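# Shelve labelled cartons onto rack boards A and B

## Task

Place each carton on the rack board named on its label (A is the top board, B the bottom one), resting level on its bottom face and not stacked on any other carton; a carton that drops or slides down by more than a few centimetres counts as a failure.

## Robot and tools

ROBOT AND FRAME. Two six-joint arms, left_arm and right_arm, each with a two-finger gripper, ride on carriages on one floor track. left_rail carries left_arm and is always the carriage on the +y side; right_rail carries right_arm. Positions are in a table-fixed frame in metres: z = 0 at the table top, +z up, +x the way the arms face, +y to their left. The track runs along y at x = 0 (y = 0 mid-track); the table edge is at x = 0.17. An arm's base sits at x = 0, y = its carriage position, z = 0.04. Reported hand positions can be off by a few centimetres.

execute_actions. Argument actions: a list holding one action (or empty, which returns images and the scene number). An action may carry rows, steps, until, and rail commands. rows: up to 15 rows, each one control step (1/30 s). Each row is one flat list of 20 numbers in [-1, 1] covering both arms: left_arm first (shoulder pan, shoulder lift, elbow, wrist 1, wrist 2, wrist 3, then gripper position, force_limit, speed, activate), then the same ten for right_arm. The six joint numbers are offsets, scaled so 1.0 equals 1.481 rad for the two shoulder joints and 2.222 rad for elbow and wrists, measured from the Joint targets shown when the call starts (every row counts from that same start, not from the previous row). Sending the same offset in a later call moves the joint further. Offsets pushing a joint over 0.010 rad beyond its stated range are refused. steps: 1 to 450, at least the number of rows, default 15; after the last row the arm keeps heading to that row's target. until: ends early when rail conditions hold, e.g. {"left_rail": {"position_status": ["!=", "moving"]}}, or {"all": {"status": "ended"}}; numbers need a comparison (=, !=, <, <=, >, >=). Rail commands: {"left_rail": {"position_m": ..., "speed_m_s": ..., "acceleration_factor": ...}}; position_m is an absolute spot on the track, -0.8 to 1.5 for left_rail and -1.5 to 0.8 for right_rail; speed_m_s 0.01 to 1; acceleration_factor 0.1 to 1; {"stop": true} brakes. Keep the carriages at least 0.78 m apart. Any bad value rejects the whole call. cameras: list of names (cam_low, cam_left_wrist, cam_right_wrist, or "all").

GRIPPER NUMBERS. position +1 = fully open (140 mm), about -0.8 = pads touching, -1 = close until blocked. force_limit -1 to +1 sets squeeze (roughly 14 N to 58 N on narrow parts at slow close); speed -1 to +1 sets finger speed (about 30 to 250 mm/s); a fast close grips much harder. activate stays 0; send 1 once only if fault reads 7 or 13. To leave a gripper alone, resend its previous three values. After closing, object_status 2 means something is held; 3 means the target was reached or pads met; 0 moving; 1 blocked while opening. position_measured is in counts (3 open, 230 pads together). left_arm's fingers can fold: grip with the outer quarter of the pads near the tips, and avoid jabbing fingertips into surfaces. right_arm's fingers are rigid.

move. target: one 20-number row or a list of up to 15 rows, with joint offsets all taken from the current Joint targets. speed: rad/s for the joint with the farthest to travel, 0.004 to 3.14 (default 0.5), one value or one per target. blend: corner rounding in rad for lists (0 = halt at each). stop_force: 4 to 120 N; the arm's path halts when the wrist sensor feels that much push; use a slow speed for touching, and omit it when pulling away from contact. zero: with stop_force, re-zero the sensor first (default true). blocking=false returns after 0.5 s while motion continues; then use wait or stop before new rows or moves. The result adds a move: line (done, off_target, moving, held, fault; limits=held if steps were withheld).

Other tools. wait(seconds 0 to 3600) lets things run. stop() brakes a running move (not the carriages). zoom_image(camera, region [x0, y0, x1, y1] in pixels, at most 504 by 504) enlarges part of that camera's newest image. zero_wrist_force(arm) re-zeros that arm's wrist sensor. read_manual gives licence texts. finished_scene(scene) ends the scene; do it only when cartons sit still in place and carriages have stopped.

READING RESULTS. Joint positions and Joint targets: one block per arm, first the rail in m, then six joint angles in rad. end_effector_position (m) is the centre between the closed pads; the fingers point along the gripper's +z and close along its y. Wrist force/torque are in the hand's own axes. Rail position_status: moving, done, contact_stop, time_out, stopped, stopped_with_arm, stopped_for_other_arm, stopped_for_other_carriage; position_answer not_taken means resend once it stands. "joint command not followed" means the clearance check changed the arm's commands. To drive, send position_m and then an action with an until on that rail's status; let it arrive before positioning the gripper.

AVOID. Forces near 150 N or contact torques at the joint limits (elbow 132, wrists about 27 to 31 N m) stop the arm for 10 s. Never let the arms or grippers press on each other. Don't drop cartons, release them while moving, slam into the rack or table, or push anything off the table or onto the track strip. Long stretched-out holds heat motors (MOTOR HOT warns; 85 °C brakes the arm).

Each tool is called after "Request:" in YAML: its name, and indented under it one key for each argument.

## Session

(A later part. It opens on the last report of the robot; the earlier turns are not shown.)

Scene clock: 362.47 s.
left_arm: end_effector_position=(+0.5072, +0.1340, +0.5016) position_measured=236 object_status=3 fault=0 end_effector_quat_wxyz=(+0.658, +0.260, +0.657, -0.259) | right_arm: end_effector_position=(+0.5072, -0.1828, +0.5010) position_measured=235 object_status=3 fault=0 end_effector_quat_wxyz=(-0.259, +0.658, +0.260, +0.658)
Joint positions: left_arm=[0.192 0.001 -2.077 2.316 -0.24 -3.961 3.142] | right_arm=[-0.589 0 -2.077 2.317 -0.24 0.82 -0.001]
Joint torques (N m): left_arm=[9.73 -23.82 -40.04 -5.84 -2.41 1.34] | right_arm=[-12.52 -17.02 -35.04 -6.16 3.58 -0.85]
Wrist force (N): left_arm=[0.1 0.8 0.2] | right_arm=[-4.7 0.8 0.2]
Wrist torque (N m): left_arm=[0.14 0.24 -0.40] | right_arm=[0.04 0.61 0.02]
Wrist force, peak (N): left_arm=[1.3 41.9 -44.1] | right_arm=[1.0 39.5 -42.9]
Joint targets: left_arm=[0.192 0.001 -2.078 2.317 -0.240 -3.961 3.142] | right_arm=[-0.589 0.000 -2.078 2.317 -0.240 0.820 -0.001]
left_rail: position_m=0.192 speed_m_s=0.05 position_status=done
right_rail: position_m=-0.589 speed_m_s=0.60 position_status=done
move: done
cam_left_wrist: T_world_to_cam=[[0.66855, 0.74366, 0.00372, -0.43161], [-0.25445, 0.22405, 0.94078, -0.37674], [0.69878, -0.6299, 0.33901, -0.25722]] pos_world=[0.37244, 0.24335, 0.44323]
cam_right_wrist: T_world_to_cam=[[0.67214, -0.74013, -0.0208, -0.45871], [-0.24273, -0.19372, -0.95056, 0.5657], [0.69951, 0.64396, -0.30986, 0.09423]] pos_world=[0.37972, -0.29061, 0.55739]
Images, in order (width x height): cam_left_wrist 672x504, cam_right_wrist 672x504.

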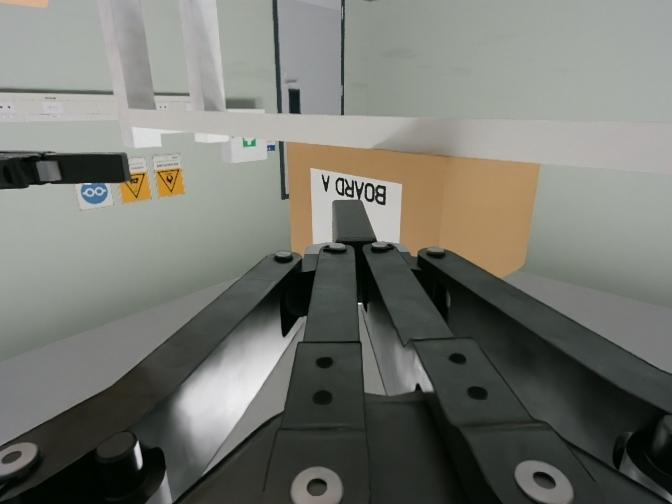

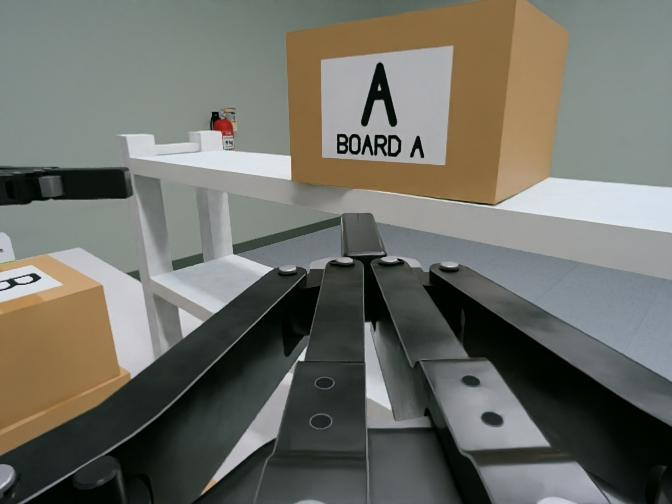

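Request:
execute_actions:
  actions:
    - {"right_rail":{"position_m":-1.077,"speed_m_s":0.6},"steps":150,"until":{"right_rail":{"position_status":["!=","moving"]}}}

Request:
execute_actions:
  actions:
    - {"left_rail":{"position_m":-0.282,"speed_m_s":0.6},"steps":150,"until":{"left_rail":{"position_status":["!=","moving"]}}}
  cameras: ["cam_right_wrist","cam_left_wrist"]

Scene clock: 373.97 s.
left_arm: end_effector_position=(+0.5071, +0.1340, +0.5015) position_measured=236 object_status=3 fault=0 end_effector_quat_wxyz=(+0.658, +0.260, +0.657, -0.259) | right_arm: end_effector_position=(+0.5071, -0.6708, +0.5009) position_measured=235 object_status=3 fault=0 end_effector_quat_wxyz=(-0.259, +0.658, +0.260, +0.658)
Joint positions: left_arm=[0.192 0.001 -2.078 2.317 -0.24 -3.961 3.142] | right_arm=[-1.077 0 -2.078 2.317 -0.24 0.82 -0.001]
Joint torques (N m): left_arm=[10.67 -23.01 -37.98 -5.25 -2.24 1.67] | right_arm=[-11.88 -13.85 -37.45 -4.52 1.88 -0.9]
Wrist force (N): left_arm=[0.2 0.6 0.1] | right_arm=[-4.8 0.6 -0.1]
Wrist torque (N m): left_arm=[0.09 0.24 -0.41] | right_arm=[-0.01 0.62 0.02]
Wrist force, peak (N): left_arm=[0.0 1.0 -0.1] | right_arm=[-5.0 1.5 -0.7]
Joint targets: left_arm=[0.192 0.001 -2.078 2.317 -0.240 -3.961 3.142] | right_arm=[-1.077 0.000 -2.078 2.317 -0.240 0.820 -0.001]
Tool commands: left_gripper/position=-1.0 left_gripper/force_limit=+1.0 left_gripper/speed=+1.0 left_gripper/activate=+0.0 right_gripper/position=-1.0 right_gripper/force_limit=+1.0 right_gripper/speed=+1.0 right_gripper/activate=+0.0
left_rail: position_m=0.192 speed_m_s=0.05 position_status=done
right_rail: position_m=-1.077 speed_m_s=0.60 position_status=done

Scene clock: 375.93 s.
left_arm: end_effector_position=(+0.5071, -0.3400, +0.5015) position_measured=236 object_status=3 fault=0 end_effector_quat_wxyz=(+0.658, +0.260, +0.657, -0.259) | right_arm: end_effector_position=(+0.5071, -0.6708, +0.5009) position_measured=235 object_status=3 fault=0 end_effector_quat_wxyz=(-0.259, +0.658, +0.260, +0.658)
Joint positions: left_arm=[-0.282 0.001 -2.078 2.317 -0.24 -3.961 3.142] | right_arm=[-1.077 0 -2.078 2.317 -0.24 0.82 -0.001]
Joint torques (N m): left_arm=[8.07 -24.74 -43.94 -4.27 -0.35 1.8] | right_arm=[-12.04 -13.23 -40.84 -2.87 -0.95 -0.85]
Wrist force (N): left_arm=[0.2 0.9 0.2] | right_arm=[-5.0 0.6 0.1]
Wrist torque (N m): left_arm=[0.16 0.25 -0.40] | right_arm=[-0.01 0.65 0.02]
Wrist force, peak (N): left_arm=[0.0 1.7 -1.1] | right_arm=[-5.1 0.6 -0.1]
Joint targets: left_arm=[-0.282 0.001 -2.078 2.317 -0.240 -3.961 3.142] | right_arm=[-1.077 0.000 -2.078 2.317 -0.240 0.820 -0.001]
Tool commands: left_gripper/position=-1.0 left_gripper/force_limit=+1.0 left_gripper/speed=+1.0 left_gripper/activate=+0.0 right_gripper/position=-1.0 right_gripper/force_limit=+1.0 right_gripper/speed=+1.0 right_gripper/activate=+0.0
left_rail: position_m=-0.282 speed_m_s=0.60 position_status=done
right_rail: position_m=-1.077 speed_m_s=0.60 position_status=done
cam_left_wrist: T_world_to_cam=[[0.66855, 0.74366, 0.00372, -0.07905], [-0.25445, 0.22405, 0.94078, -0.27047], [0.69878, -0.6299, 0.33901, -0.55569]] pos_world=[0.37234, -0.23065, 0.44313]
cam_right_wrist: T_world_to_cam=[[0.67214, -0.74013, -0.0208, -0.81983], [-0.24273, -0.19372, -0.95056, 0.47104], [0.69951, 0.64396, -0.30986, 0.40852]] pos_world=[0.37962, -0.7786, 0.55729]
Images, in order (width x height): cam_left_wrist 672x504, cam_right_wrist 672x504.

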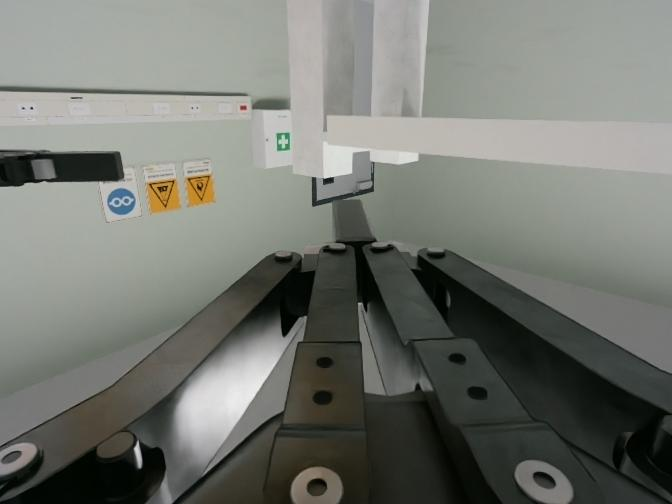

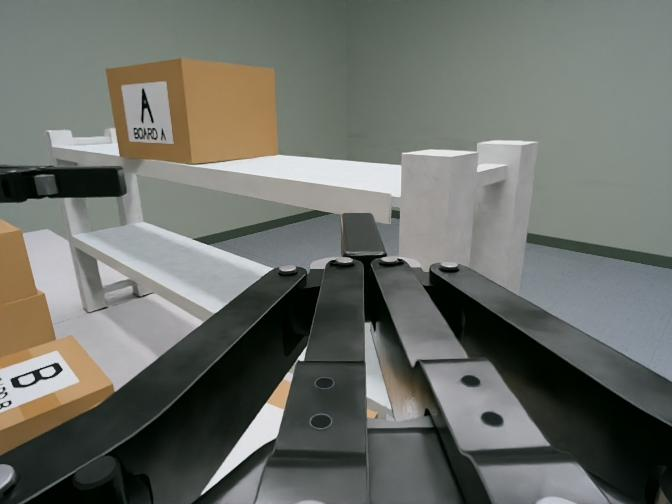

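Request:
move:
  target: [0,0.2039,0.13321,-0.26911,0,0,-1,1,1,0,0,0.2039,0.13321,-0.26911,0,0,-1,1,1,0]
  speed: 0.25
  stop_force: 25
  cameras: ["cam_left_wrist","cam_right_wrist"]

Scene clock: 392.33 s.
left_arm: end_effector_position=(+0.5073, -0.3400, +0.2765) position_measured=236 object_status=3 fault=0 end_effector_quat_wxyz=(+0.658, +0.260, +0.657, -0.259) | right_arm: end_effector_position=(+0.5071, -0.6708, +0.2761) position_measured=235 object_status=3 fault=0 end_effector_quat_wxyz=(-0.259, +0.658, +0.260, +0.658)
Joint positions: left_arm=[-0.282 0.001 -1.775 2.613 -0.838 -3.961 3.142] | right_arm=[-1.077 0 -1.776 2.613 -0.838 0.82 -0.001]
Joint torques (N m): left_arm=[9.96 4.35 -25.74 -5.4 1.89 1.57] | right_arm=[-11.02 -1.94 -21.32 -6.41 -2.23 -0.9]
Wrist force (N): left_arm=[0.0 1.2 0.4] | right_arm=[-4.6 0.9 -0.3]
Wrist torque (N m): left_arm=[0.25 0.27 -0.41] | right_arm=[0.04 0.62 0.11]
Wrist force, peak (N): left_arm=[1.2 0.7 -0.1] | right_arm=[-5.5 0.6 -0.4]
Joint targets: left_arm=[-0.282 0.001 -1.775 2.613 -0.838 -3.961 3.142] | right_arm=[-1.077 0.000 -1.776 2.613 -0.838 0.820 -0.001]
left_rail: position_m=-0.282 speed_m_s=0.60 position_status=done
right_rail: position_m=-1.077 speed_m_s=0.60 position_status=done
move: done
cam_left_wrist: T_world_to_cam=[[0.66857, 0.74364, 0.00365, -0.07841], [-0.2544, 0.2241, 0.94078, -0.05873], [0.69878, -0.6299, 0.33901, -0.47963]] pos_world=[0.37264, -0.23065, 0.21813]
cam_right_wrist: T_world_to_cam=[[0.67212, -0.74014, -0.02086, -0.82456], [-0.24284, -0.19373, -0.95052, 0.25741], [0.69948, 0.64394, -0.30995, 0.33882]] pos_world=[0.37972, -0.7786, 0.33248]

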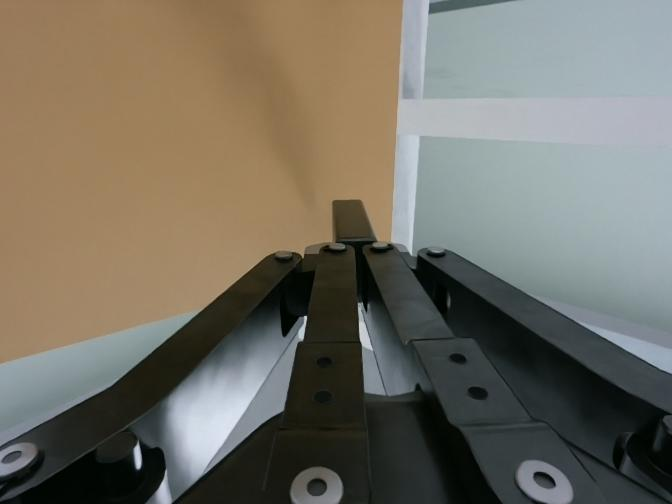

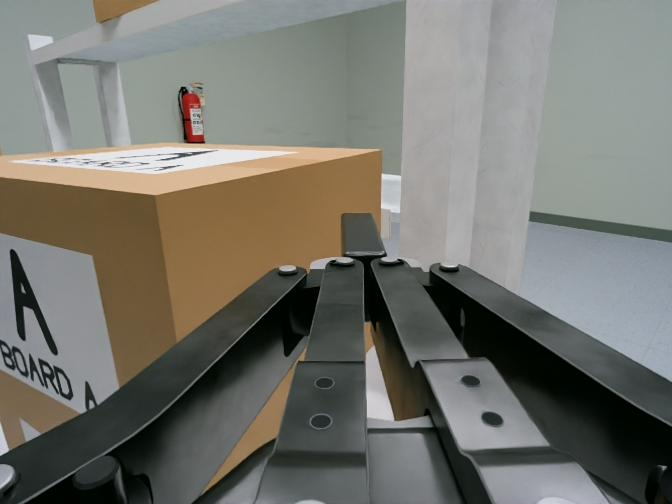

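Request:
move:
  target: [0,0,0,0,0.05,0,-1,1,1,0,0,0,0,0,-0.05,0,-1,1,1,0]
  speed: 0.04
  stop_force: 15

Scene clock: 401.57 s.
left_arm: end_effector_position=(+0.4855, -0.3613, +0.2765) position_measured=236 object_status=3 fault=0 end_effector_quat_wxyz=(+0.646, +0.289, +0.645, -0.288) | right_arm: end_effector_position=(+0.4852, -0.6493, +0.2761) position_measured=235 object_status=3 fault=0 end_effector_quat_wxyz=(-0.288, +0.645, +0.289, +0.646) end_effector_velocity=(+0.001, +0.000, +0.000) end_effector_angular_velocity=(+0.000, +0.000, -0.002)
Joint positions: left_arm=[-0.282 0.001 -1.775 2.613 -0.838 -3.872 3.142] | right_arm=[-1.077 0 -1.776 2.613 -0.838 0.73 -0.001]
Joint velocities: left_arm=[within noise] | right_arm=[0.001 -0.002 -0.001 0 0.001 0 0.001]
Joint torques (N m): left_arm=[-6.37 1.54 -26.07 -3.47 1.05 2.09] | right_arm=[16.55 -2.35 -23.13 -4.95 -0.36 -1.04]
Wrist force (N): left_arm=[1.5 14.9 -14.7] | right_arm=[-5.5 16.3 -15.1]
Wrist torque (N m): left_arm=[-0.11 0.29 -0.41] | right_arm=[-0.33 0.64 0.14]
Wrist force, peak (N): left_arm=[-0.2 21.3 -19.0] | right_arm=[-5.2 21.0 -16.9]
Joint targets: left_arm=[-0.282 0.001 -1.775 2.613 -0.838 -3.872 3.142] | right_arm=[-1.077 0.000 -1.776 2.613 -0.838 0.730 -0.001]
left_rail: position_m=-0.282 speed_m_s=0.60 position_status=done
right_rail: position_m=-1.077 speed_m_s=0.60 position_status=done
move: contact (left_arm, right_arm); left_arm: the wrist 2 is farthest, 0.022 rad from its target; right_arm: the wrist 2 is farthest, 0.021 rad from its target

Request:
move:
  target: [0,0,0,0,0.0042,0,-1,1,1,0,0,0,0,0,-0.0042,0,-1,1,1,0]
  speed: 0.04

Scene clock: 407.50 s.
left_arm: end_effector_position=(+0.4832, -0.3633, +0.2765) position_measured=236 object_status=3 fault=0 end_effector_quat_wxyz=(+0.645, +0.292, +0.644, -0.291) | right_arm: end_effector_position=(+0.4829, -0.6472, +0.2761) position_measured=235 object_status=3 fault=0 end_effector_quat_wxyz=(-0.291, +0.644, +0.292, +0.645)
Joint positions: left_arm=[-0.282 0.001 -1.775 2.613 -0.838 -3.863 3.142] | right_arm=[-1.077 0 -1.776 2.613 -0.838 0.721 -0.001]
Joint torques (N m): left_arm=[-29.88 3.65 -25.95 -2.94 31.57 2.24] | right_arm=[26.29 -1.58 -23.54 -4.91 -30.65 -0.88]
Wrist force (N): left_arm=[-1.0 60.0 -59.6] | right_arm=[-4.4 58.1 -58.4]
Wrist torque (N m): left_arm=[-1.07 0.25 -0.42] | right_arm=[-1.30 0.72 0.16]
Wrist force, peak (N): left_arm=[-1.0 60.0 -59.6] | right_arm=[-4.4 58.1 -58.4]
Joint targets: left_arm=[-0.282 0.001 -1.775 2.613 -0.838 -3.862 3.142] | right_arm=[-1.077 0.000 -1.776 2.613 -0.838 0.721 -0.001]
left_rail: position_m=-0.282 speed_m_s=0.60 position_status=done
right_rail: position_m=-1.077 speed_m_s=0.60 position_status=done
move: done

Request:
move:
  target: [0,-0.0224,-0.0127,0.02763,0,0,-1,1,1,0,0,-0.0224,-0.0127,0.02763,0,0,-1,1,1,0]
  speed: 0.08
  cameras: ["cam_left_wrist","cam_right_wrist"]

Scene clock: 419.43 s.
left_arm: end_effector_position=(+0.4886, -0.3634, +0.2963) position_measured=236 object_status=3 fault=0 end_effector_quat_wxyz=(+0.645, +0.292, +0.644, -0.291) | right_arm: end_effector_position=(+0.4883, -0.6472, +0.2958) position_measured=235 object_status=3 fault=0 end_effector_quat_wxyz=(-0.291, +0.644, +0.292, +0.644)
Joint positions: left_arm=[-0.282 0.001 -1.809 2.584 -0.777 -3.862 3.142] | right_arm=[-1.077 0 -1.809 2.585 -0.777 0.721 -0.001]
Joint torques (N m): left_arm=[-60.93 -36.67 -52.32 -0.49 29.57 1.98] | right_arm=[51.95 -30.76 -43.78 0.19 -30.63 -0.69]
Wrist force (N): left_arm=[7.1 59.7 -64.1] | right_arm=[-13.7 60.2 -63.2]
Wrist torque (N m): left_arm=[-1.03 0.58 -0.36] | right_arm=[-1.32 0.36 0.05]
Wrist force, peak (N): left_arm=[7.4 59.9 -65.7] | right_arm=[-14.0 61.2 -64.1]
Joint targets: left_arm=[-0.282 0.001 -1.809 2.584 -0.777 -3.862 3.142] | right_arm=[-1.077 0.000 -1.809 2.585 -0.776 0.721 -0.001]
left_rail: position_m=-0.282 speed_m_s=0.60 position_status=done
right_rail: position_m=-1.077 speed_m_s=0.60 position_status=done
move: done
cam_left_wrist: T_world_to_cam=[[0.73874, 0.67399, 0.00372, -0.10808], [-0.23102, 0.24801, 0.94081, -0.07957], [0.63317, -0.69587, 0.33892, -0.47996]] pos_world=[0.36536, -0.24141, 0.23793]
cam_right_wrist: T_world_to_cam=[[0.74237, -0.66967, -0.02083, -0.7828], [-0.22236, -0.21693, -0.95052, 0.25112], [0.63202, 0.71027, -0.30995, 0.41878]] pos_world=[0.37229, -0.76719, 0.35219]

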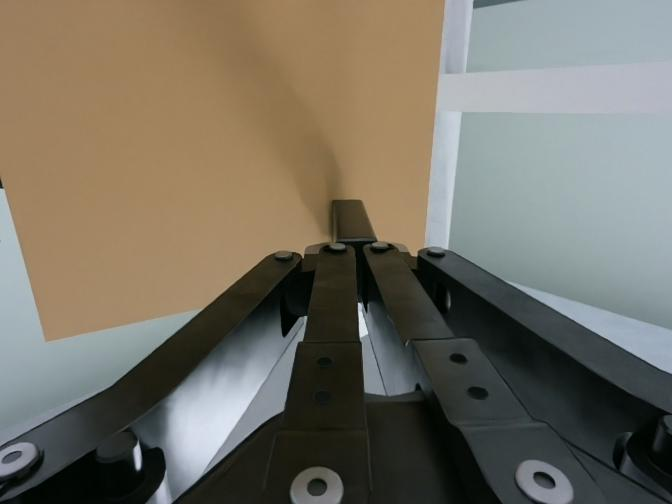

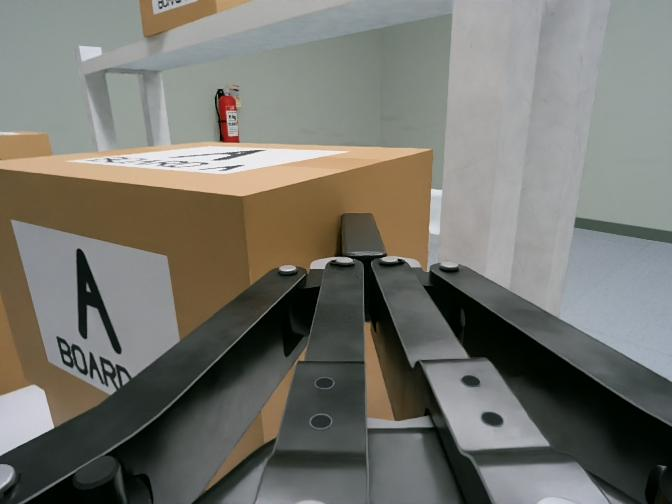

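Request:
move:
  target:
    - [0,-0.1642,-0.09315,0.2026,0,0,-1,1,1,0,0,-0.1642,-0.09315,0.2026,0,0,-1,1,1,0]
    - [0,-0.20194,-0.22951,0.3641,0,0,-1,1,1,0,0,-0.20194,-0.22951,0.3641,0,0,-1,1,1,0]
  speed: 0.15
  blend: [0.05,0]
  cameras: ["cam_right_wrist"]

Scene clock: 431.27 s.
left_arm: end_effector_position=(+0.4828, -0.3634, +0.6466) position_measured=236 object_status=3 fault=0 end_effector_quat_wxyz=(+0.645, +0.292, +0.644, -0.291) | right_arm: end_effector_position=(+0.4827, -0.6472, +0.6460) position_measured=235 object_status=3 fault=0 end_effector_quat_wxyz=(-0.291, +0.644, +0.292, +0.645)
Joint positions: left_arm=[-0.282 0.001 -2.108 2.075 0.032 -3.862 3.142] | right_arm=[-1.077 0 -2.108 2.075 0.032 0.721 -0.001]
Joint torques (N m): left_arm=[-57.86 -25.51 -70.83 -0.09 22.28 1.52] | right_arm=[50.9 -18.24 -57.49 0.16 -26.86 -0.68]
Wrist force (N): left_arm=[7.2 59.2 -64.8] | right_arm=[-14.0 60.3 -63.4]
Wrist torque (N m): left_arm=[-1.10 0.54 -0.35] | right_arm=[-1.44 0.43 -0.02]
Wrist force, peak (N): left_arm=[6.8 60.4 -65.2] | right_arm=[-13.8 60.7 -64.2]
Joint targets: left_arm=[-0.282 0.001 -2.108 2.074 0.032 -3.862 3.142] | right_arm=[-1.077 0.000 -2.108 2.075 0.033 0.721 -0.001]
left_rail: position_m=-0.282 speed_m_s=0.60 position_status=done
right_rail: position_m=-1.077 speed_m_s=0.60 position_status=done
move: done
cam_right_wrist: T_world_to_cam=[[0.74237, -0.66967, -0.02083, -0.77134], [-0.2223, -0.21687, -0.95055, 0.58279], [0.63204, 0.71029, -0.30986, 0.53081]] pos_world=[0.36669, -0.76719, 0.70239]

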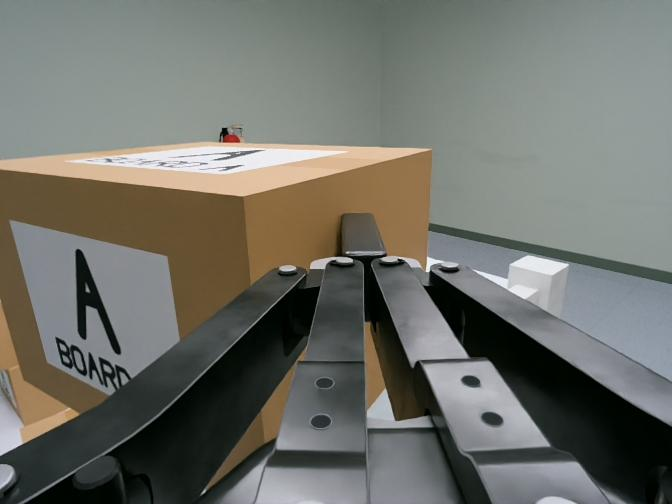

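Request:
move:
  target:
    - [0.17752,0.1593,-0.05995,-0.04623,0.11832,0,-1,1,1,0,0.17752,0.1593,-0.05995,-0.04623,0.11832,0,-1,1,1,0]
    - [0.12627,0.31775,-0.1449,-0.06688,0.08466,0,-1,1,1,0,0.12627,0.31775,-0.1449,-0.06688,0.08366,0,-1,1,1,0]
  speed: 0.12
  blend: [0.03,0]
  cameras: ["cam_right_wrist","cam_left_wrist"]

Scene clock: 459.27 s.
left_arm: end_effector_position=(+0.7101, -0.2685, +0.6466) position_measured=236 object_status=3 fault=0 end_effector_quat_wxyz=(+0.645, +0.292, +0.644, -0.291) | right_arm: end_effector_position=(+0.7100, -0.5520, +0.6462) position_measured=235 object_status=3 fault=0 end_effector_quat_wxyz=(-0.291, +0.644, +0.292, +0.644)
Joint positions: left_arm=[-0.282 0.188 -1.637 1.753 -0.116 -3.674 3.142] | right_arm=[-1.077 0.187 -1.637 1.753 -0.116 0.907 -0.001]
Joint torques (N m): left_arm=[-74.56 -37.55 -64.94 -4.32 10.25 1.7] | right_arm=[42.7 -28.75 -60.36 -12.47 -29.12 -0.78]
Wrist force (N): left_arm=[7.0 54.2 -59.0] | right_arm=[-12.9 55.2 -57.9]
Wrist torque (N m): left_arm=[-0.95 0.60 -0.29] | right_arm=[-1.34 0.32 0.06]
Wrist force, peak (N): left_arm=[7.3 60.7 -66.7] | right_arm=[-14.5 61.9 -66.6]
Joint targets: left_arm=[-0.282 0.188 -1.637 1.752 -0.116 -3.674 3.142] | right_arm=[-1.077 0.187 -1.637 1.753 -0.116 0.907 -0.001]
left_rail: position_m=-0.282 speed_m_s=0.60 position_status=done
right_rail: position_m=-1.077 speed_m_s=0.60 position_status=done
move: done
cam_left_wrist: T_world_to_cam=[[0.73947, 0.67318, 0.00382, -0.33779], [-0.23067, 0.24805, 0.94088, -0.38187], [0.63244, -0.69664, 0.3387, -0.67241]] pos_world=[0.58696, -0.14631, 0.58833]
cam_right_wrist: T_world_to_cam=[[0.7431, -0.66885, -0.02089, -0.87638], [-0.22217, -0.21714, -0.95052, 0.65385], [0.63122, 0.71097, -0.30995, 0.32067]] pos_world=[0.59408, -0.67218, 0.70259]
Images, in order (width x height): cam_left_wrist 672x504, cam_right_wrist 672x504.

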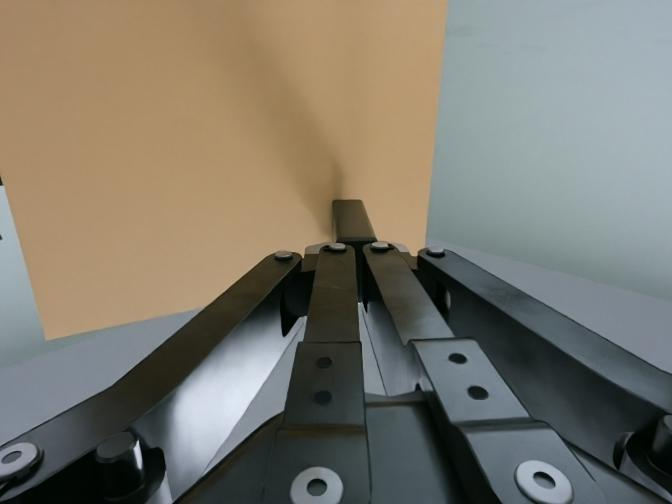

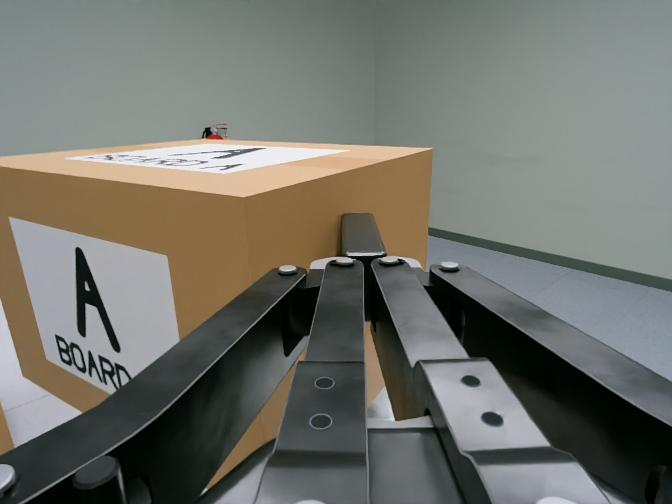

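Request:
move:
  target:
    - [0,0.00479,0.02088,-0.02407,0,0,-1,1,1,0,0,0.00479,0.02088,-0.02407,0,0,-1,1,1,0]
    - [0,0.01022,0.03754,-0.04435,0,0,-1,1,1,0,0,0.01022,0.03754,-0.04435,0,0,-1,1,1,0]
  speed: [0.04,0.02]
  stop_force: 10

Scene clock: 476.50 s.
left_arm: end_effector_position=(+0.7104, -0.2685, +0.6055) position_measured=236 object_status=3 fault=0 end_effector_quat_wxyz=(+0.645, +0.292, +0.644, -0.291) | right_arm: end_effector_position=(+0.7103, -0.5520, +0.6073) position_measured=235 object_status=3 fault=0 end_effector_quat_wxyz=(-0.291, +0.644, +0.292, +0.644)
Joint positions: left_arm=[-0.282 0.188 -1.626 1.815 -0.19 -3.674 3.142] | right_arm=[-1.077 0.187 -1.627 1.813 -0.186 0.907 -0.001]
Joint torques (N m): left_arm=[-67.12 -76.4 -63.08 1.88 10.65 1.73] | right_arm=[44.79 -51.37 -54.84 -1.35 -28.03 -0.85]
Wrist force (N): left_arm=[6.0 53.5 -58.1] | right_arm=[-6.6 54.9 -58.8]
Wrist torque (N m): left_arm=[-0.97 0.57 -0.43] | right_arm=[-1.40 0.41 0.14]
Wrist force, peak (N): left_arm=[2.3 56.0 -60.4] | right_arm=[-13.5 55.7 -58.4]
Joint targets: left_arm=[-0.282 0.188 -1.626 1.815 -0.190 -3.674 3.142] | right_arm=[-1.077 0.187 -1.627 1.813 -0.186 0.907 -0.001]
left_rail: position_m=-0.282 speed_m_s=0.60 position_status=done
right_rail: position_m=-1.077 speed_m_s=0.60 position_status=done
move: contact (left_arm, right_arm); path passed 1 of 2 targets; left_arm: the wrist 1 is farthest, 0.024 rad from its target; right_arm: the wrist 1 is farthest, 0.029 rad from its target

Request:
move:
  target: [0,0.00087,0.00267,-0.00325,0,0,-1,1,1,0,0,0.00087,0.00267,-0.00325,0,0,-1,1,1,0]
  speed: 0.02
  stop_force: 7

Scene clock: 483.97 s.
left_arm: end_effector_position=(+0.7104, -0.2685, +0.6053) position_measured=236 object_status=3 fault=0 end_effector_quat_wxyz=(+0.645, +0.292, +0.644, -0.291) | right_arm: end_effector_position=(+0.7103, -0.5520, +0.6069) position_measured=235 object_status=3 fault=0 end_effector_quat_wxyz=(-0.291, +0.644, +0.292, +0.644)
Joint positions: left_arm=[-0.282 0.188 -1.626 1.816 -0.191 -3.674 3.142] | right_arm=[-1.077 0.187 -1.627 1.813 -0.187 0.907 -0.001]
Joint torques (N m): left_arm=[-62.45 -52.64 -60.59 1.97 10.66 2.06] | right_arm=[45.52 -44.26 -51.95 0.3 -26.26 -0.74]
Wrist force (N): left_arm=[2.5 53.2 -57.0] | right_arm=[-1.5 55.9 -58.0]
Wrist torque (N m): left_arm=[-0.95 0.44 -0.45] | right_arm=[-1.41 0.50 0.18]
Wrist force, peak (N): left_arm=[5.2 53.9 -58.3] | right_arm=[-6.6 55.3 -58.9]
Joint targets: left_arm=[-0.282 0.188 -1.626 1.816 -0.191 -3.674 3.142] | right_arm=[-1.077 0.187 -1.627 1.813 -0.187 0.907 -0.001]
left_rail: position_m=-0.282 speed_m_s=0.60 position_status=done
right_rail: position_m=-1.077 speed_m_s=0.60 position_status=done
move: contact (left_arm, right_arm)

Request:
move:
  target:
    - [0,0,0,0,-0.014,0,-1,1,1,0,0,0,0,0,0.022,0,-1,1,1,0]
    - [0.0347,-0.11966,0.06638,0.01338,0.0061,0,-1,1,1,0,0.0347,-0.11898,0.06773,0.01158,0.0551,0,-1,1,1,0]
    - [0.09548,-0.24088,0.11956,0.04099,0.0456,0,-1,1,1,0,0.09548,-0.2402,0.12091,0.03919,0.0966,0,-1,1,1,0]
  speed: [0.06,0.12,0.3]
  blend: [0,0.03,0]
  cameras: ["cam_right_wrist","cam_left_wrist"]

Scene clock: 509.67 s.
left_arm: end_effector_position=(+0.4847, -0.2594, +0.6064) position_measured=236 object_status=3 fault=0 end_effector_quat_wxyz=(+0.650, +0.279, +0.649, -0.278) | right_arm: end_effector_position=(+0.4928, -0.5690, +0.6059) position_measured=235 object_status=3 fault=0 end_effector_quat_wxyz=(-0.268, +0.654, +0.269, +0.655)
Joint positions: left_arm=[-0.282 0.329 -1.983 2.081 -0.1 -3.573 3.142] | right_arm=[-1.077 0.328 -1.983 2.082 -0.1 1.121 -0.001]
Joint torques (N m): left_arm=[12.82 -33.25 -39.85 1.45 2.51 1.69] | right_arm=[10.12 -24.95 -36.65 1.05 4 -0.84]
Wrist force (N): left_arm=[0.0 0.7 0.0] | right_arm=[-1.5 2.1 -6.3]
Wrist torque (N m): left_arm=[0.13 0.29 -0.43] | right_arm=[0.29 -0.12 0.00]
Wrist force, peak (N): left_arm=[2.2 53.4 -57.2] | right_arm=[-2.7 55.9 -58.4]
Joint targets: left_arm=[-0.282 0.329 -1.983 2.081 -0.100 -3.573 3.142] | right_arm=[-1.077 0.328 -1.983 2.082 -0.100 1.121 -0.001]
left_rail: position_m=-0.282 speed_m_s=0.60 position_status=done
right_rail: position_m=-1.077 speed_m_s=0.60 position_status=done
move: done
cam_left_wrist: T_world_to_cam=[[0.71187, 0.70229, 0.00446, -0.15655], [-0.24101, 0.23832, 0.94081, -0.39571], [0.65966, -0.67081, 0.33891, -0.5165]] pos_world=[0.35679, -0.14222, 0.54803]
cam_right_wrist: T_world_to_cam=[[0.69221, -0.7214, -0.02068, -0.73212], [-0.23694, -0.2001, -0.95069, 0.58077], [0.6817, 0.66298, -0.30944, 0.40491]] pos_world=[0.36836, -0.68039, 0.66229]
Images, in order (width x height): cam_left_wrist 672x504, cam_right_wrist 672x504.

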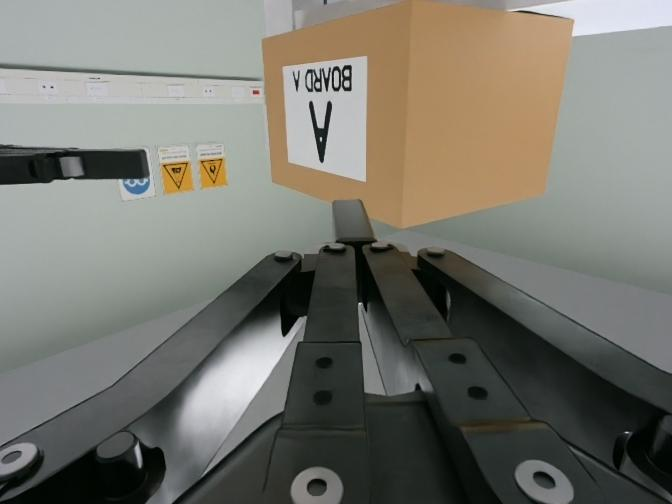

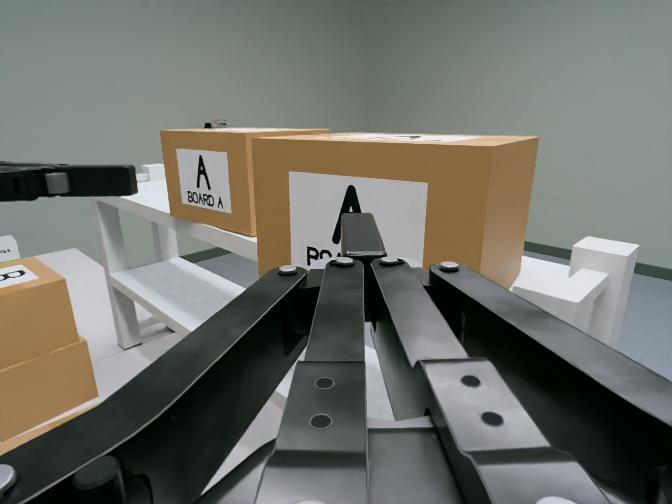

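Request:
execute_actions:
  actions:
    - {"left_rail":{"position_m":0.7,"speed_m_s":0.6},"steps":200,"until":{"left_rail":{"position_status":["!=","moving"]}}}

Request:
move:
  target: [-0.22215,-0.1164,0.12142,-0.04294,-0.17502,0,-1,1,1,0,-0.22147,-0.16057,0.085,0.02247,0.20252,0.00045,1,1,1,0]
  speed: 0.6

Request:
execute_actions:
  actions:
    - {"right_rail":{"position_m":-0.584,"speed_m_s":0.6},"steps":200,"until":{"right_rail":{"position_status":["!=","moving"]}}}
  cameras: ["cam_right_wrist"]

Scene clock: 527.50 s.
left_arm: end_effector_position=(+0.4845, +0.7225, +0.6064) position_measured=236 object_status=3 fault=0 end_effector_quat_wxyz=(+0.650, +0.279, +0.649, -0.278) | right_arm: end_effector_position=(+0.4927, -0.5690, +0.6060) position_measured=235 object_status=3 fault=0 end_effector_quat_wxyz=(-0.268, +0.654, +0.269, +0.655)
Joint positions: left_arm=[0.7 0.329 -1.983 2.081 -0.1 -3.573 3.142] | right_arm=[-1.077 0.328 -1.983 2.082 -0.1 1.121 -0.001]
Joint torques (N m): left_arm=[6.04 -18.23 -51.3 0.28 -1.93 1.49] | right_arm=[10.69 -22.51 -36.02 0.58 3.46 -0.73]
Wrist force (N): left_arm=[-0.2 0.7 -0.1] | right_arm=[-1.8 1.9 -6.1]
Wrist torque (N m): left_arm=[0.14 0.33 -0.43] | right_arm=[0.25 -0.07 0.00]
Wrist force, peak (N): left_arm=[0.0 2.0 -0.8] | right_arm=[-1.6 2.2 -6.4]
Joint targets: left_arm=[0.700 0.329 -1.983 2.081 -0.100 -3.573 3.142] | right_arm=[-1.077 0.328 -1.983 2.082 -0.100 1.121 -0.001]
Tool commands: left_gripper/position=-1.0 left_gripper/force_limit=+1.0 left_gripper/speed=+1.0 left_gripper/activate=+0.0 right_gripper/position=-1.0 right_gripper/force_limit=+1.0 right_gripper/speed=+1.0 right_gripper/activate=+0.0
left_rail: position_m=0.700 speed_m_s=0.60 position_status=done
right_rail: position_m=-1.077 speed_m_s=0.60 position_status=done

Scene clock: 528.90 s.
left_arm: end_effector_position=(+0.4715, +0.6419, +0.5007) position_measured=236 object_status=3 fault=0 end_effector_quat_wxyz=(+0.658, +0.259, +0.658, -0.259) | right_arm: end_effector_position=(+0.5406, -0.9028, +0.5600) position_measured=3 object_status=3 fault=0 end_effector_quat_wxyz=(+0.000, +0.707, +0.000, +0.707)
Joint positions: left_arm=[0.7 0 -2.156 2.351 -0.195 -3.962 3.142] | right_arm=[-1.077 0 -2.221 2.271 -0.05 1.571 0]
Joint torques (N m): left_arm=[-15.2 -15.2 -37.7 -5.53 -2.37 1.9] | right_arm=[-15.35 -8.48 -34.94 0.76 3.24 1.62]
Wrist force (N): left_arm=[0.3 0.6 0.1] | right_arm=[-1.7 2.0 -6.5]
Wrist torque (N m): left_arm=[0.11 0.23 -0.41] | right_arm=[0.22 -0.01 0.02]
Wrist force, peak (N): left_arm=[-1.5 2.5 -0.8] | right_arm=[-2.5 4.1 -7.3]
Joint targets: left_arm=[0.700 0.000 -2.156 2.351 -0.195 -3.962 3.142] | right_arm=[-1.077 0.000 -2.221 2.271 -0.050 1.571 0.000]
left_rail: position_m=0.700 speed_m_s=0.60 position_status=done
right_rail: position_m=-1.077 speed_m_s=0.60 position_status=done
move: done

Scene clock: 530.90 s.
left_arm: end_effector_position=(+0.4714, +0.6419, +0.5006) position_measured=236 object_status=3 fault=0 end_effector_quat_wxyz=(+0.658, +0.259, +0.658, -0.259) | right_arm: end_effector_position=(+0.5405, -0.4100, +0.5599) position_measured=3 object_status=3 fault=0 end_effector_quat_wxyz=(+0.000, +0.707, +0.000, +0.707)
Joint positions: left_arm=[0.7 0 -2.156 2.351 -0.195 -3.962 3.142] | right_arm=[-0.584 0 -2.221 2.271 -0.05 1.571 0]
Joint torques (N m): left_arm=[-14.6 -16.27 -39.61 -5.52 -2.65 1.72] | right_arm=[-8.41 -3.42 -40.65 -0.46 2.5 1.57]
Wrist force (N): left_arm=[0.1 0.5 -0.1] | right_arm=[-1.6 1.7 -6.7]
Wrist torque (N m): left_arm=[0.08 0.26 -0.40] | right_arm=[0.15 -0.02 0.02]
Wrist force, peak (N): left_arm=[-0.1 1.1 0.3] | right_arm=[-1.8 3.4 -6.5]
Joint targets: left_arm=[0.700 0.000 -2.156 2.351 -0.195 -3.962 3.142] | right_arm=[-0.584 0.000 -2.221 2.271 -0.050 1.571 0.000]
Tool commands: left_gripper/position=-1.0 left_gripper/force_limit=+1.0 left_gripper/speed=+1.0 left_gripper/activate=+0.0 right_gripper/position=+1.0 right_gripper/force_limit=+1.0 right_gripper/speed=+1.0 right_gripper/activate=+0.0
left_rail: position_m=0.700 speed_m_s=0.60 position_status=done
right_rail: position_m=-0.584 speed_m_s=0.60 position_status=done
cam_right_wrist: T_world_to_cam=[[-0.01327, -0.99967, -0.02196, -0.38338], [-0.31004, 0.025, -0.95039, 0.71174], [0.95063, -0.0058, -0.31027, -0.16642]] pos_world=[0.37378, -0.40201, 0.61638]

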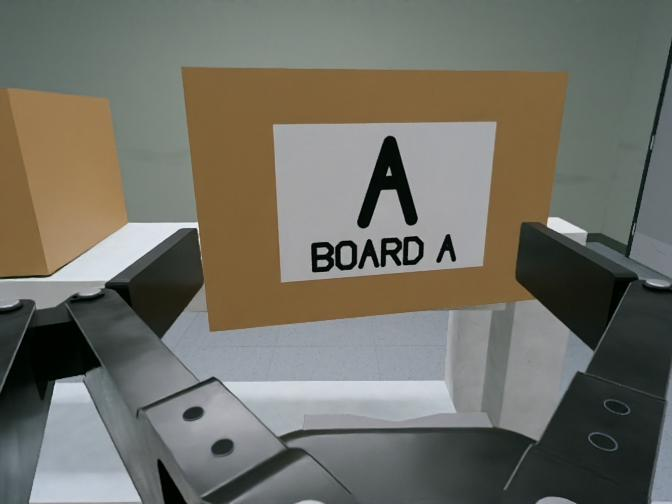

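Request:
execute_actions:
  actions:
    - {"right_rail":{"position_m":-0.592},"steps":60,"until":{"right_rail":{"position_status":["!=","moving"]}}}

Request:
move:
  target: [0,0,0,0,0,0,-1,1,1,0,0,0.21082,-0.06871,-0.0718,0,0,1,1,1,0]
  speed: 0.06
  stop_force: 35
  cameras: ["cam_right_wrist"]

Scene clock: 542.63 s.
left_arm: end_effector_position=(+0.4714, +0.6419, +0.5006) position_measured=236 object_status=3 fault=0 end_effector_quat_wxyz=(+0.658, +0.259, +0.658, -0.259) | right_arm: end_effector_position=(+0.5405, -0.4180, +0.5599) position_measured=3 object_status=3 fault=0 end_effector_quat_wxyz=(+0.000, +0.707, +0.000, +0.707)
Joint positions: left_arm=[0.7 0 -2.156 2.351 -0.195 -3.962 3.142] | right_arm=[-0.592 0 -2.221 2.271 -0.05 1.571 0]
Joint torques (N m): left_arm=[-13.64 -16.59 -41 -5.59 -2.67 1.55] | right_arm=[2.48 -1.11 -49.28 -2.62 0.72 1.53]
Wrist force (N): left_arm=[0.1 0.7 0.0] | right_arm=[-1.7 2.1 -6.6]
Wrist torque (N m): left_arm=[0.13 0.26 -0.41] | right_arm=[0.25 -0.01 0.02]
Wrist force, peak (N): left_arm=[-0.1 1.2 0.2] | right_arm=[-1.6 2.0 -6.8]
Joint targets: left_arm=[0.700 0.000 -2.156 2.351 -0.195 -3.962 3.142] | right_arm=[-0.592 0.000 -2.221 2.271 -0.050 1.571 0.000]
Tool commands: left_gripper/position=-1.0 left_gripper/force_limit=+1.0 left_gripper/speed=+1.0 left_gripper/activate=+0.0 right_gripper/position=+1.0 right_gripper/force_limit=+1.0 right_gripper/speed=+1.0 right_gripper/activate=+0.0
left_rail: position_m=0.700 speed_m_s=0.60 position_status=done
right_rail: position_m=-0.592 speed_m_s=0.60 position_status=done

Scene clock: 548.83 s.
left_arm: end_effector_position=(+0.4714, +0.6419, +0.5006) position_measured=236 object_status=3 fault=0 end_effector_quat_wxyz=(+0.658, +0.259, +0.658, -0.259) | right_arm: end_effector_position=(+0.6965, -0.4180, +0.5599) position_measured=3 object_status=3 fault=0 end_effector_quat_wxyz=(+0.000, +0.707, +0.000, +0.707)
Joint positions: left_arm=[0.7 0 -2.156 2.351 -0.195 -3.962 3.142] | right_arm=[-0.592 0 -1.909 2.118 -0.209 1.571 0]
Joint torques (N m): left_arm=[-15.18 -18.2 -40.2 -5.37 -2.63 1.58] | right_arm=[-5.61 1.2 -48.96 -6.33 -2.2 1.58]
Wrist force (N): left_arm=[-0.1 0.6 0.1] | right_arm=[2.9 1.9 -12.3]
Wrist torque (N m): left_arm=[0.12 0.31 -0.41] | right_arm=[0.20 -0.11 0.07]
Wrist force, peak (N): left_arm=[0.0 1.1 0.2] | right_arm=[1.7 1.9 -12.8]
Joint targets: left_arm=[0.700 0.000 -2.156 2.351 -0.195 -3.962 3.142] | right_arm=[-0.592 0.000 -1.909 2.118 -0.209 1.571 0.000]
left_rail: position_m=0.700 speed_m_s=0.60 position_status=done
right_rail: position_m=-0.592 speed_m_s=0.60 position_status=done
move: done
cam_right_wrist: T_world_to_cam=[[-0.01327, -0.99967, -0.02196, -0.38931], [-0.31013, 0.02499, -0.95036, 0.76034], [0.9506, -0.0058, -0.31036, -0.31469]] pos_world=[0.52978, -0.41001, 0.61638]

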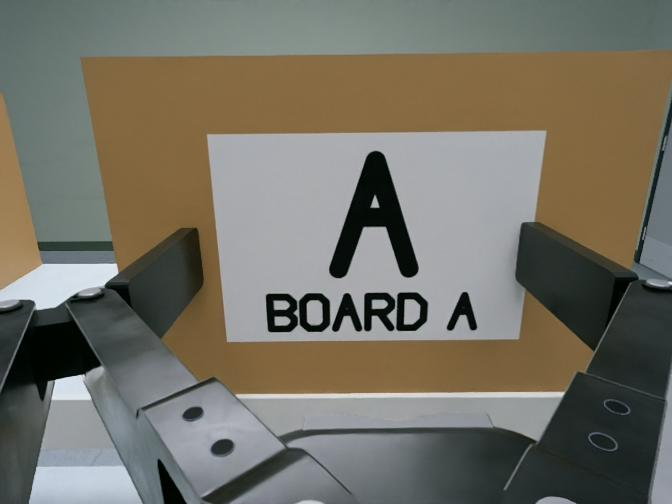

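Request:
move:
  target:
    - [0,0,0,0,0,0,-1,1,1,0,0,-0.21082,0.06871,0.0718,0,0,1,1,1,0]
    - [0,0,0,0,0,0,-1,1,1,0,0,-0.16637,0.10477,0.00612,-0.33785,-0.00045,-1,1,1,0]
  speed: [0.25,0.6]
  blend: [0.05,0]

Request:
execute_actions:
  actions:
    - {"right_rail":{"position_m":-0.098,"speed_m_s":0.6},"left_rail":{"position_m":0.707,"speed_m_s":0.1},"steps":200,"until":{"all":{"status":"ended"}}}
  cameras: ["cam_right_wrist","cam_left_wrist"]

Scene clock: 564.30 s.
left_arm: end_effector_position=(+0.4714, +0.6419, +0.5006) position_measured=236 object_status=3 fault=0 end_effector_quat_wxyz=(+0.658, +0.259, +0.658, -0.259) | right_arm: end_effector_position=(+0.4718, -0.1856, +0.5006) position_measured=235 object_status=0 fault=0 end_effector_quat_wxyz=(-0.259, +0.658, +0.260, +0.658)
Joint positions: left_arm=[0.7 0 -2.156 2.351 -0.195 -3.962 3.142] | right_arm=[-0.592 0 -2.155 2.351 -0.196 0.821 -0.001]
Joint torques (N m): left_arm=[-14.52 -18.74 -39.17 -5.34 -2.84 0.78] | right_arm=[8.3 16.41 -34.45 -6.21 -3.12 -1.07]
Wrist force (N): left_arm=[0.0 0.6 0.1] | right_arm=[-1.6 2.0 -6.2]
Wrist torque (N m): left_arm=[0.10 0.30 -0.40] | right_arm=[0.28 -0.06 0.06]
Wrist force, peak (N): left_arm=[0.0 1.1 0.0] | right_arm=[4.0 1.7 -12.6]
Joint targets: left_arm=[0.700 0.000 -2.156 2.351 -0.195 -3.962 3.142] | right_arm=[-0.592 0.000 -2.155 2.351 -0.196 0.821 -0.001]
left_rail: position_m=0.700 speed_m_s=0.60 position_status=done
right_rail: position_m=-0.592 speed_m_s=0.60 position_status=done
move: done

Scene clock: 566.30 s.
left_arm: end_effector_position=(+0.4714, +0.6489, +0.5006) position_measured=236 object_status=3 fault=0 end_effector_quat_wxyz=(+0.658, +0.259, +0.658, -0.259) | right_arm: end_effector_position=(+0.4718, +0.3084, +0.5006) position_measured=235 object_status=3 fault=0 end_effector_quat_wxyz=(-0.259, +0.658, +0.260, +0.658)
Joint positions: left_arm=[0.707 0 -2.156 2.351 -0.195 -3.962 3.142] | right_arm=[-0.098 0 -2.155 2.351 -0.196 0.821 -0.001]
Joint torques (N m): left_arm=[-14.22 -18.65 -41.2 -5.21 -0.03 1.29] | right_arm=[8.98 16.48 -37.91 -4.36 -2.62 -1.09]
Wrist force (N): left_arm=[0.2 0.4 0.1] | right_arm=[-1.6 1.9 -6.3]
Wrist torque (N m): left_arm=[0.05 0.24 -0.41] | right_arm=[0.28 -0.08 0.06]
Wrist force, peak (N): left_arm=[0.2 1.7 -1.1] | right_arm=[-1.3 3.1 -7.4]
Joint targets: left_arm=[0.707 0.000 -2.156 2.351 -0.195 -3.962 3.142] | right_arm=[-0.098 0.000 -2.155 2.351 -0.196 0.821 -0.001]
Tool commands: left_gripper/position=-1.0 left_gripper/force_limit=+1.0 left_gripper/speed=+1.0 left_gripper/activate=+0.0 right_gripper/position=-1.0 right_gripper/force_limit=+1.0 right_gripper/speed=+1.0 right_gripper/activate=+0.0
left_rail: position_m=0.707 speed_m_s=0.10 position_status=done
right_rail: position_m=-0.098 speed_m_s=0.60 position_status=done
cam_left_wrist: T_world_to_cam=[[0.66861, 0.74361, 0.00274, -0.79006], [-0.25309, 0.2241, 0.94113, -0.50109], [0.69922, -0.62994, 0.33803, 0.09265]] pos_world=[0.33664, 0.75815, 0.44243]
cam_right_wrist: T_world_to_cam=[[0.67222, -0.74005, -0.02112, -0.07138], [-0.24313, -0.19372, -0.95045, 0.65197], [0.69929, 0.64405, -0.31016, -0.19722]] pos_world=[0.34442, 0.2005, 0.55698]
Images, in order (width x height): cam_left_wrist 672x504, cam_right_wrist 672x504.

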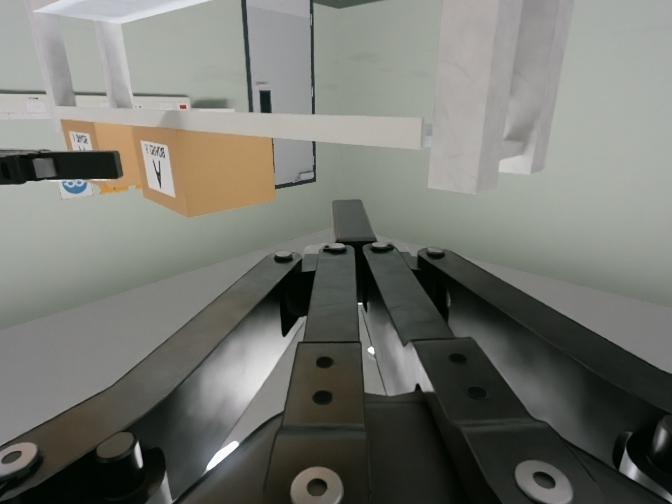

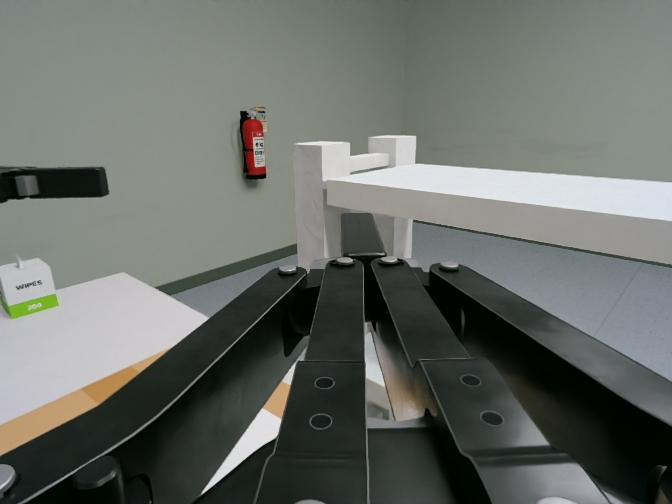

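Request:
move:
  target: [0,0.20145,0.14076,-0.27503,0,0,-1,1,1,0,0,0.20145,0.14076,-0.27503,0,0,-1,1,1,0]
  speed: 0.25
  stop_force: 25
  cameras: ["cam_left_wrist","cam_right_wrist"]

Request:
move:
  target: [0,0,0,0,0.05,0,-1,1,1,0,0,0,0,0,-0.05,0,-1,1,1,0]
  speed: 0.04
  stop_force: 15

Scene clock: 580.67 s.
left_arm: end_effector_position=(+0.4714, +0.6489, +0.2759) position_measured=236 object_status=3 fault=0 end_effector_quat_wxyz=(+0.658, +0.259, +0.658, -0.259) | right_arm: end_effector_position=(+0.4716, +0.3084, +0.2758) position_measured=235 object_status=3 fault=0 end_effector_quat_wxyz=(-0.259, +0.658, +0.260, +0.658)
Joint positions: left_arm=[0.707 0 -1.857 2.664 -0.806 -3.962 3.142] | right_arm=[-0.098 0 -1.857 2.664 -0.807 0.821 -0.001]
Joint torques (N m): left_arm=[-11.9 10.8 -25.26 -5.71 1.78 1.1] | right_arm=[8.41 4.76 -22.13 -6.42 1.16 -1.24]
Wrist force (N): left_arm=[0.2 0.7 0.3] | right_arm=[-2.1 2.6 -6.1]
Wrist torque (N m): left_arm=[0.14 0.24 -0.41] | right_arm=[0.46 0.04 0.08]
Wrist force, peak (N): left_arm=[0.4 1.2 -0.1] | right_arm=[-2.3 2.3 -6.8]
Joint targets: left_arm=[0.707 0.000 -1.857 2.664 -0.806 -3.962 3.142] | right_arm=[-0.098 0.000 -1.857 2.664 -0.807 0.821 -0.001]
left_rail: position_m=0.707 speed_m_s=0.10 position_status=done
right_rail: position_m=-0.098 speed_m_s=0.60 position_status=done
move: done
cam_left_wrist: T_world_to_cam=[[0.66863, 0.74359, 0.00267, -0.78943], [-0.25305, 0.22415, 0.94113, -0.28958], [0.69922, -0.62994, 0.33804, 0.16864]] pos_world=[0.33664, 0.75815, 0.21763]
cam_right_wrist: T_world_to_cam=[[0.6722, -0.74007, -0.02118, -0.07596], [-0.24325, -0.19373, -0.95042, 0.43828], [0.69927, 0.64403, -0.31025, -0.26676]] pos_world=[0.34421, 0.2005, 0.33218]

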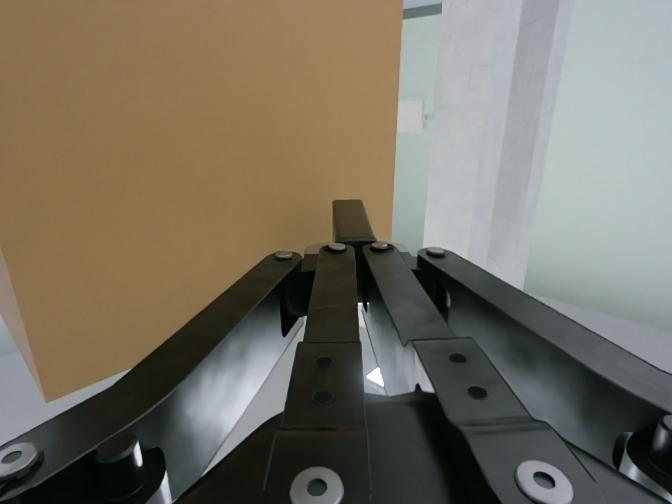

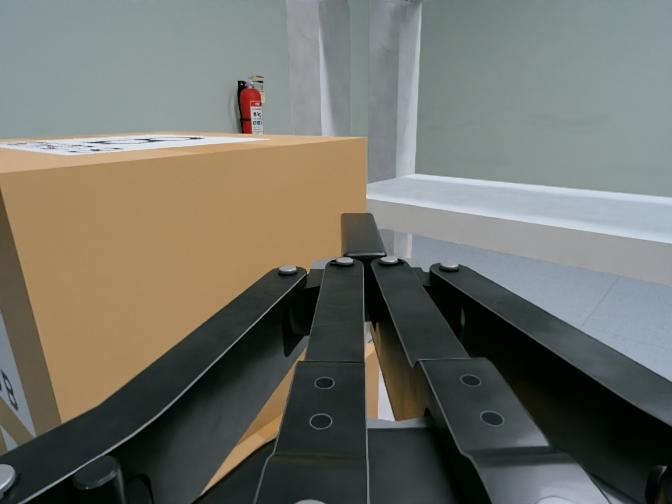

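Scene clock: 584.77 s.
left_arm: end_effector_position=(+0.4444, +0.6230, +0.2759) position_measured=236 object_status=3 fault=0 end_effector_quat_wxyz=(+0.643, +0.295, +0.643, -0.295) | right_arm: end_effector_position=(+0.4445, +0.3344, +0.2758) position_measured=235 object_status=3 fault=0 end_effector_quat_wxyz=(-0.295, +0.643, +0.295, +0.643)
Joint positions: left_arm=[0.707 0 -1.857 2.664 -0.806 -3.852 3.142] | right_arm=[-0.098 0 -1.857 2.664 -0.807 0.71 -0.001]
Joint torques (N m): left_arm=[-13.29 13.45 -27.76 -2.08 1.49 1.66] | right_arm=[9.89 5.5 -22.14 -5.32 -0.64 -1.05]
Wrist force (N): left_arm=[1.1 16.7 -14.0] | right_arm=[-1.8 18.7 -19.6]
Wrist torque (N m): left_arm=[-0.22 0.27 -0.39] | right_arm=[-0.03 -0.04 0.10]
Wrist force, peak (N): left_arm=[0.7 17.5 -14.3] | right_arm=[-2.3 19.1 -19.5]
Joint targets: left_arm=[0.707 0.000 -1.857 2.664 -0.806 -3.852 3.142] | right_arm=[-0.098 0.000 -1.857 2.664 -0.807 0.710 -0.001]
left_rail: position_m=0.707 speed_m_s=0.10 position_status=done
right_rail: position_m=-0.098 speed_m_s=0.60 position_status=done
move: contact (left_arm, right_arm)

Request:
move:
  target:
    - [0,0,0,0,-0.009,0,-1,1,1,0,0,0,0,0,0.009,0,-1,1,1,0]
    - [0,-0.00348,-0.01222,0.01454,-0.009,0,-1,1,1,0,0,-0.00348,-0.01222,0.01454,0.009,0,-1,1,1,0]
  speed: 0.06

Request:
move:
  target: [0,0,0,0,0.03,0,-1,1,1,0,0,0,0,0,-0.03,0,-1,1,1,0]
  speed: 0.04
  stop_force: 15

Request:
move:
  target: [0,0,0,0,0.004,0,-1,1,1,0,0,0,0,0,-0.004,0,-1,1,1,0]
  speed: 0.04

Scene clock: 609.73 s.
left_arm: end_effector_position=(+0.4596, +0.6275, +0.2879) position_measured=236 object_status=3 fault=0 end_effector_quat_wxyz=(+0.646, +0.289, +0.646, -0.288) | right_arm: end_effector_position=(+0.4597, +0.3299, +0.2878) position_measured=235 object_status=3 fault=0 end_effector_quat_wxyz=(-0.288, +0.645, +0.289, +0.646)
Joint positions: left_arm=[0.707 0 -1.862 2.637 -0.774 -3.872 3.142] | right_arm=[-0.098 0 -1.862 2.637 -0.775 0.73 -0.001]
Joint torques (N m): left_arm=[-10.38 -29.45 -50.22 0.29 -1.9 1.72] | right_arm=[9.03 -20.66 -39.12 1.13 3.06 -0.76]
Wrist force (N): left_arm=[1.5 1.8 -2.9] | right_arm=[-0.7 1.2 -6.2]
Wrist torque (N m): left_arm=[0.12 0.32 -0.39] | right_arm=[0.15 -0.24 0.11]
Wrist force, peak (N): left_arm=[0.4 17.5 -15.5] | right_arm=[-2.0 19.4 -19.6]
Joint targets: left_arm=[0.707 0.000 -1.862 2.637 -0.774 -3.872 3.142] | right_arm=[-0.098 0.000 -1.862 2.637 -0.774 0.730 -0.001]
left_rail: position_m=0.707 speed_m_s=0.10 position_status=done
right_rail: position_m=-0.098 speed_m_s=0.60 position_status=done
move: done

Scene clock: 611.60 s.
left_arm: end_effector_position=(+0.4545, +0.6229, +0.2880) position_measured=236 object_status=3 fault=0 end_effector_quat_wxyz=(+0.643, +0.295, +0.643, -0.295) | right_arm: end_effector_position=(+0.4544, +0.3346, +0.2879) position_measured=235 object_status=3 fault=0 end_effector_quat_wxyz=(-0.295, +0.642, +0.296, +0.643)
Joint positions: left_arm=[0.707 0 -1.862 2.637 -0.774 -3.852 3.142] | right_arm=[-0.098 0 -1.862 2.637 -0.774 0.709 -0.001]
Joint torques (N m): left_arm=[-11.17 -26.28 -42.75 0.48 1.9 1.15] | right_arm=[6.84 -20.01 -31.94 1 -0.19 -0.84]
Wrist force (N): left_arm=[-0.2 18.0 -20.3] | right_arm=[-0.5 17.0 -21.1]
Wrist torque (N m): left_arm=[-0.17 0.26 -0.39] | right_arm=[-0.23 -0.25 0.11]
Wrist force, peak (N): left_arm=[-0.7 22.6 -20.0] | right_arm=[0.2 21.4 -26.3]
Joint targets: left_arm=[0.707 0.000 -1.862 2.637 -0.774 -3.852 3.142] | right_arm=[-0.098 0.000 -1.862 2.637 -0.774 0.709 -0.001]
left_rail: position_m=0.707 speed_m_s=0.10 position_status=done
right_rail: position_m=-0.098 speed_m_s=0.60 position_status=done
move: contact (left_arm, right_arm); left_arm: the wrist 2 is farthest, 0.046 rad from its target; right_arm: the wrist 2 is farthest, 0.046 rad from its target

Scene clock: 612.17 s.
left_arm: end_effector_position=(+0.4523, +0.6210, +0.2880) position_measured=236 object_status=3 fault=0 end_effector_quat_wxyz=(+0.641, +0.298, +0.641, -0.297) | right_arm: end_effector_position=(+0.4522, +0.3364, +0.2879) position_measured=235 object_status=3 fault=0 end_effector_quat_wxyz=(-0.298, +0.641, +0.298, +0.641) end_effector_velocity=(-0.001, +0.001, -0.001) end_effector_angular_velocity=(+0.000, +0.002, +0.004)
Joint positions: left_arm=[0.707 0 -1.862 2.637 -0.774 -3.843 3.142] | right_arm=[-0.098 0 -1.862 2.637 -0.774 0.701 -0.001]
Joint velocities: left_arm=[within noise] | right_arm=[0 -0.001 0.001 0 0.001 -0.005 0]
Joint torques (N m): left_arm=[-28.9 -27.53 -40.2 0.23 30.17 1.31] | right_arm=[24.48 -18.5 -29.19 1.35 -28.64 -0.87]
Wrist force (N): left_arm=[-1.8 56.9 -58.2] | right_arm=[1.7 55.4 -62.3]
Wrist torque (N m): left_arm=[-1.03 0.29 -0.39] | right_arm=[-1.04 -0.17 0.13]
Wrist force, peak (N): left_arm=[-1.8 56.9 -58.2] | right_arm=[1.7 55.4 -62.3]
Joint targets: left_arm=[0.707 0.000 -1.862 2.637 -0.774 -3.843 3.142] | right_arm=[-0.098 0.000 -1.862 2.637 -0.774 0.700 -0.001]
left_rail: position_m=0.707 speed_m_s=0.10 position_status=done
right_rail: position_m=-0.098 speed_m_s=0.60 position_status=done
move: done


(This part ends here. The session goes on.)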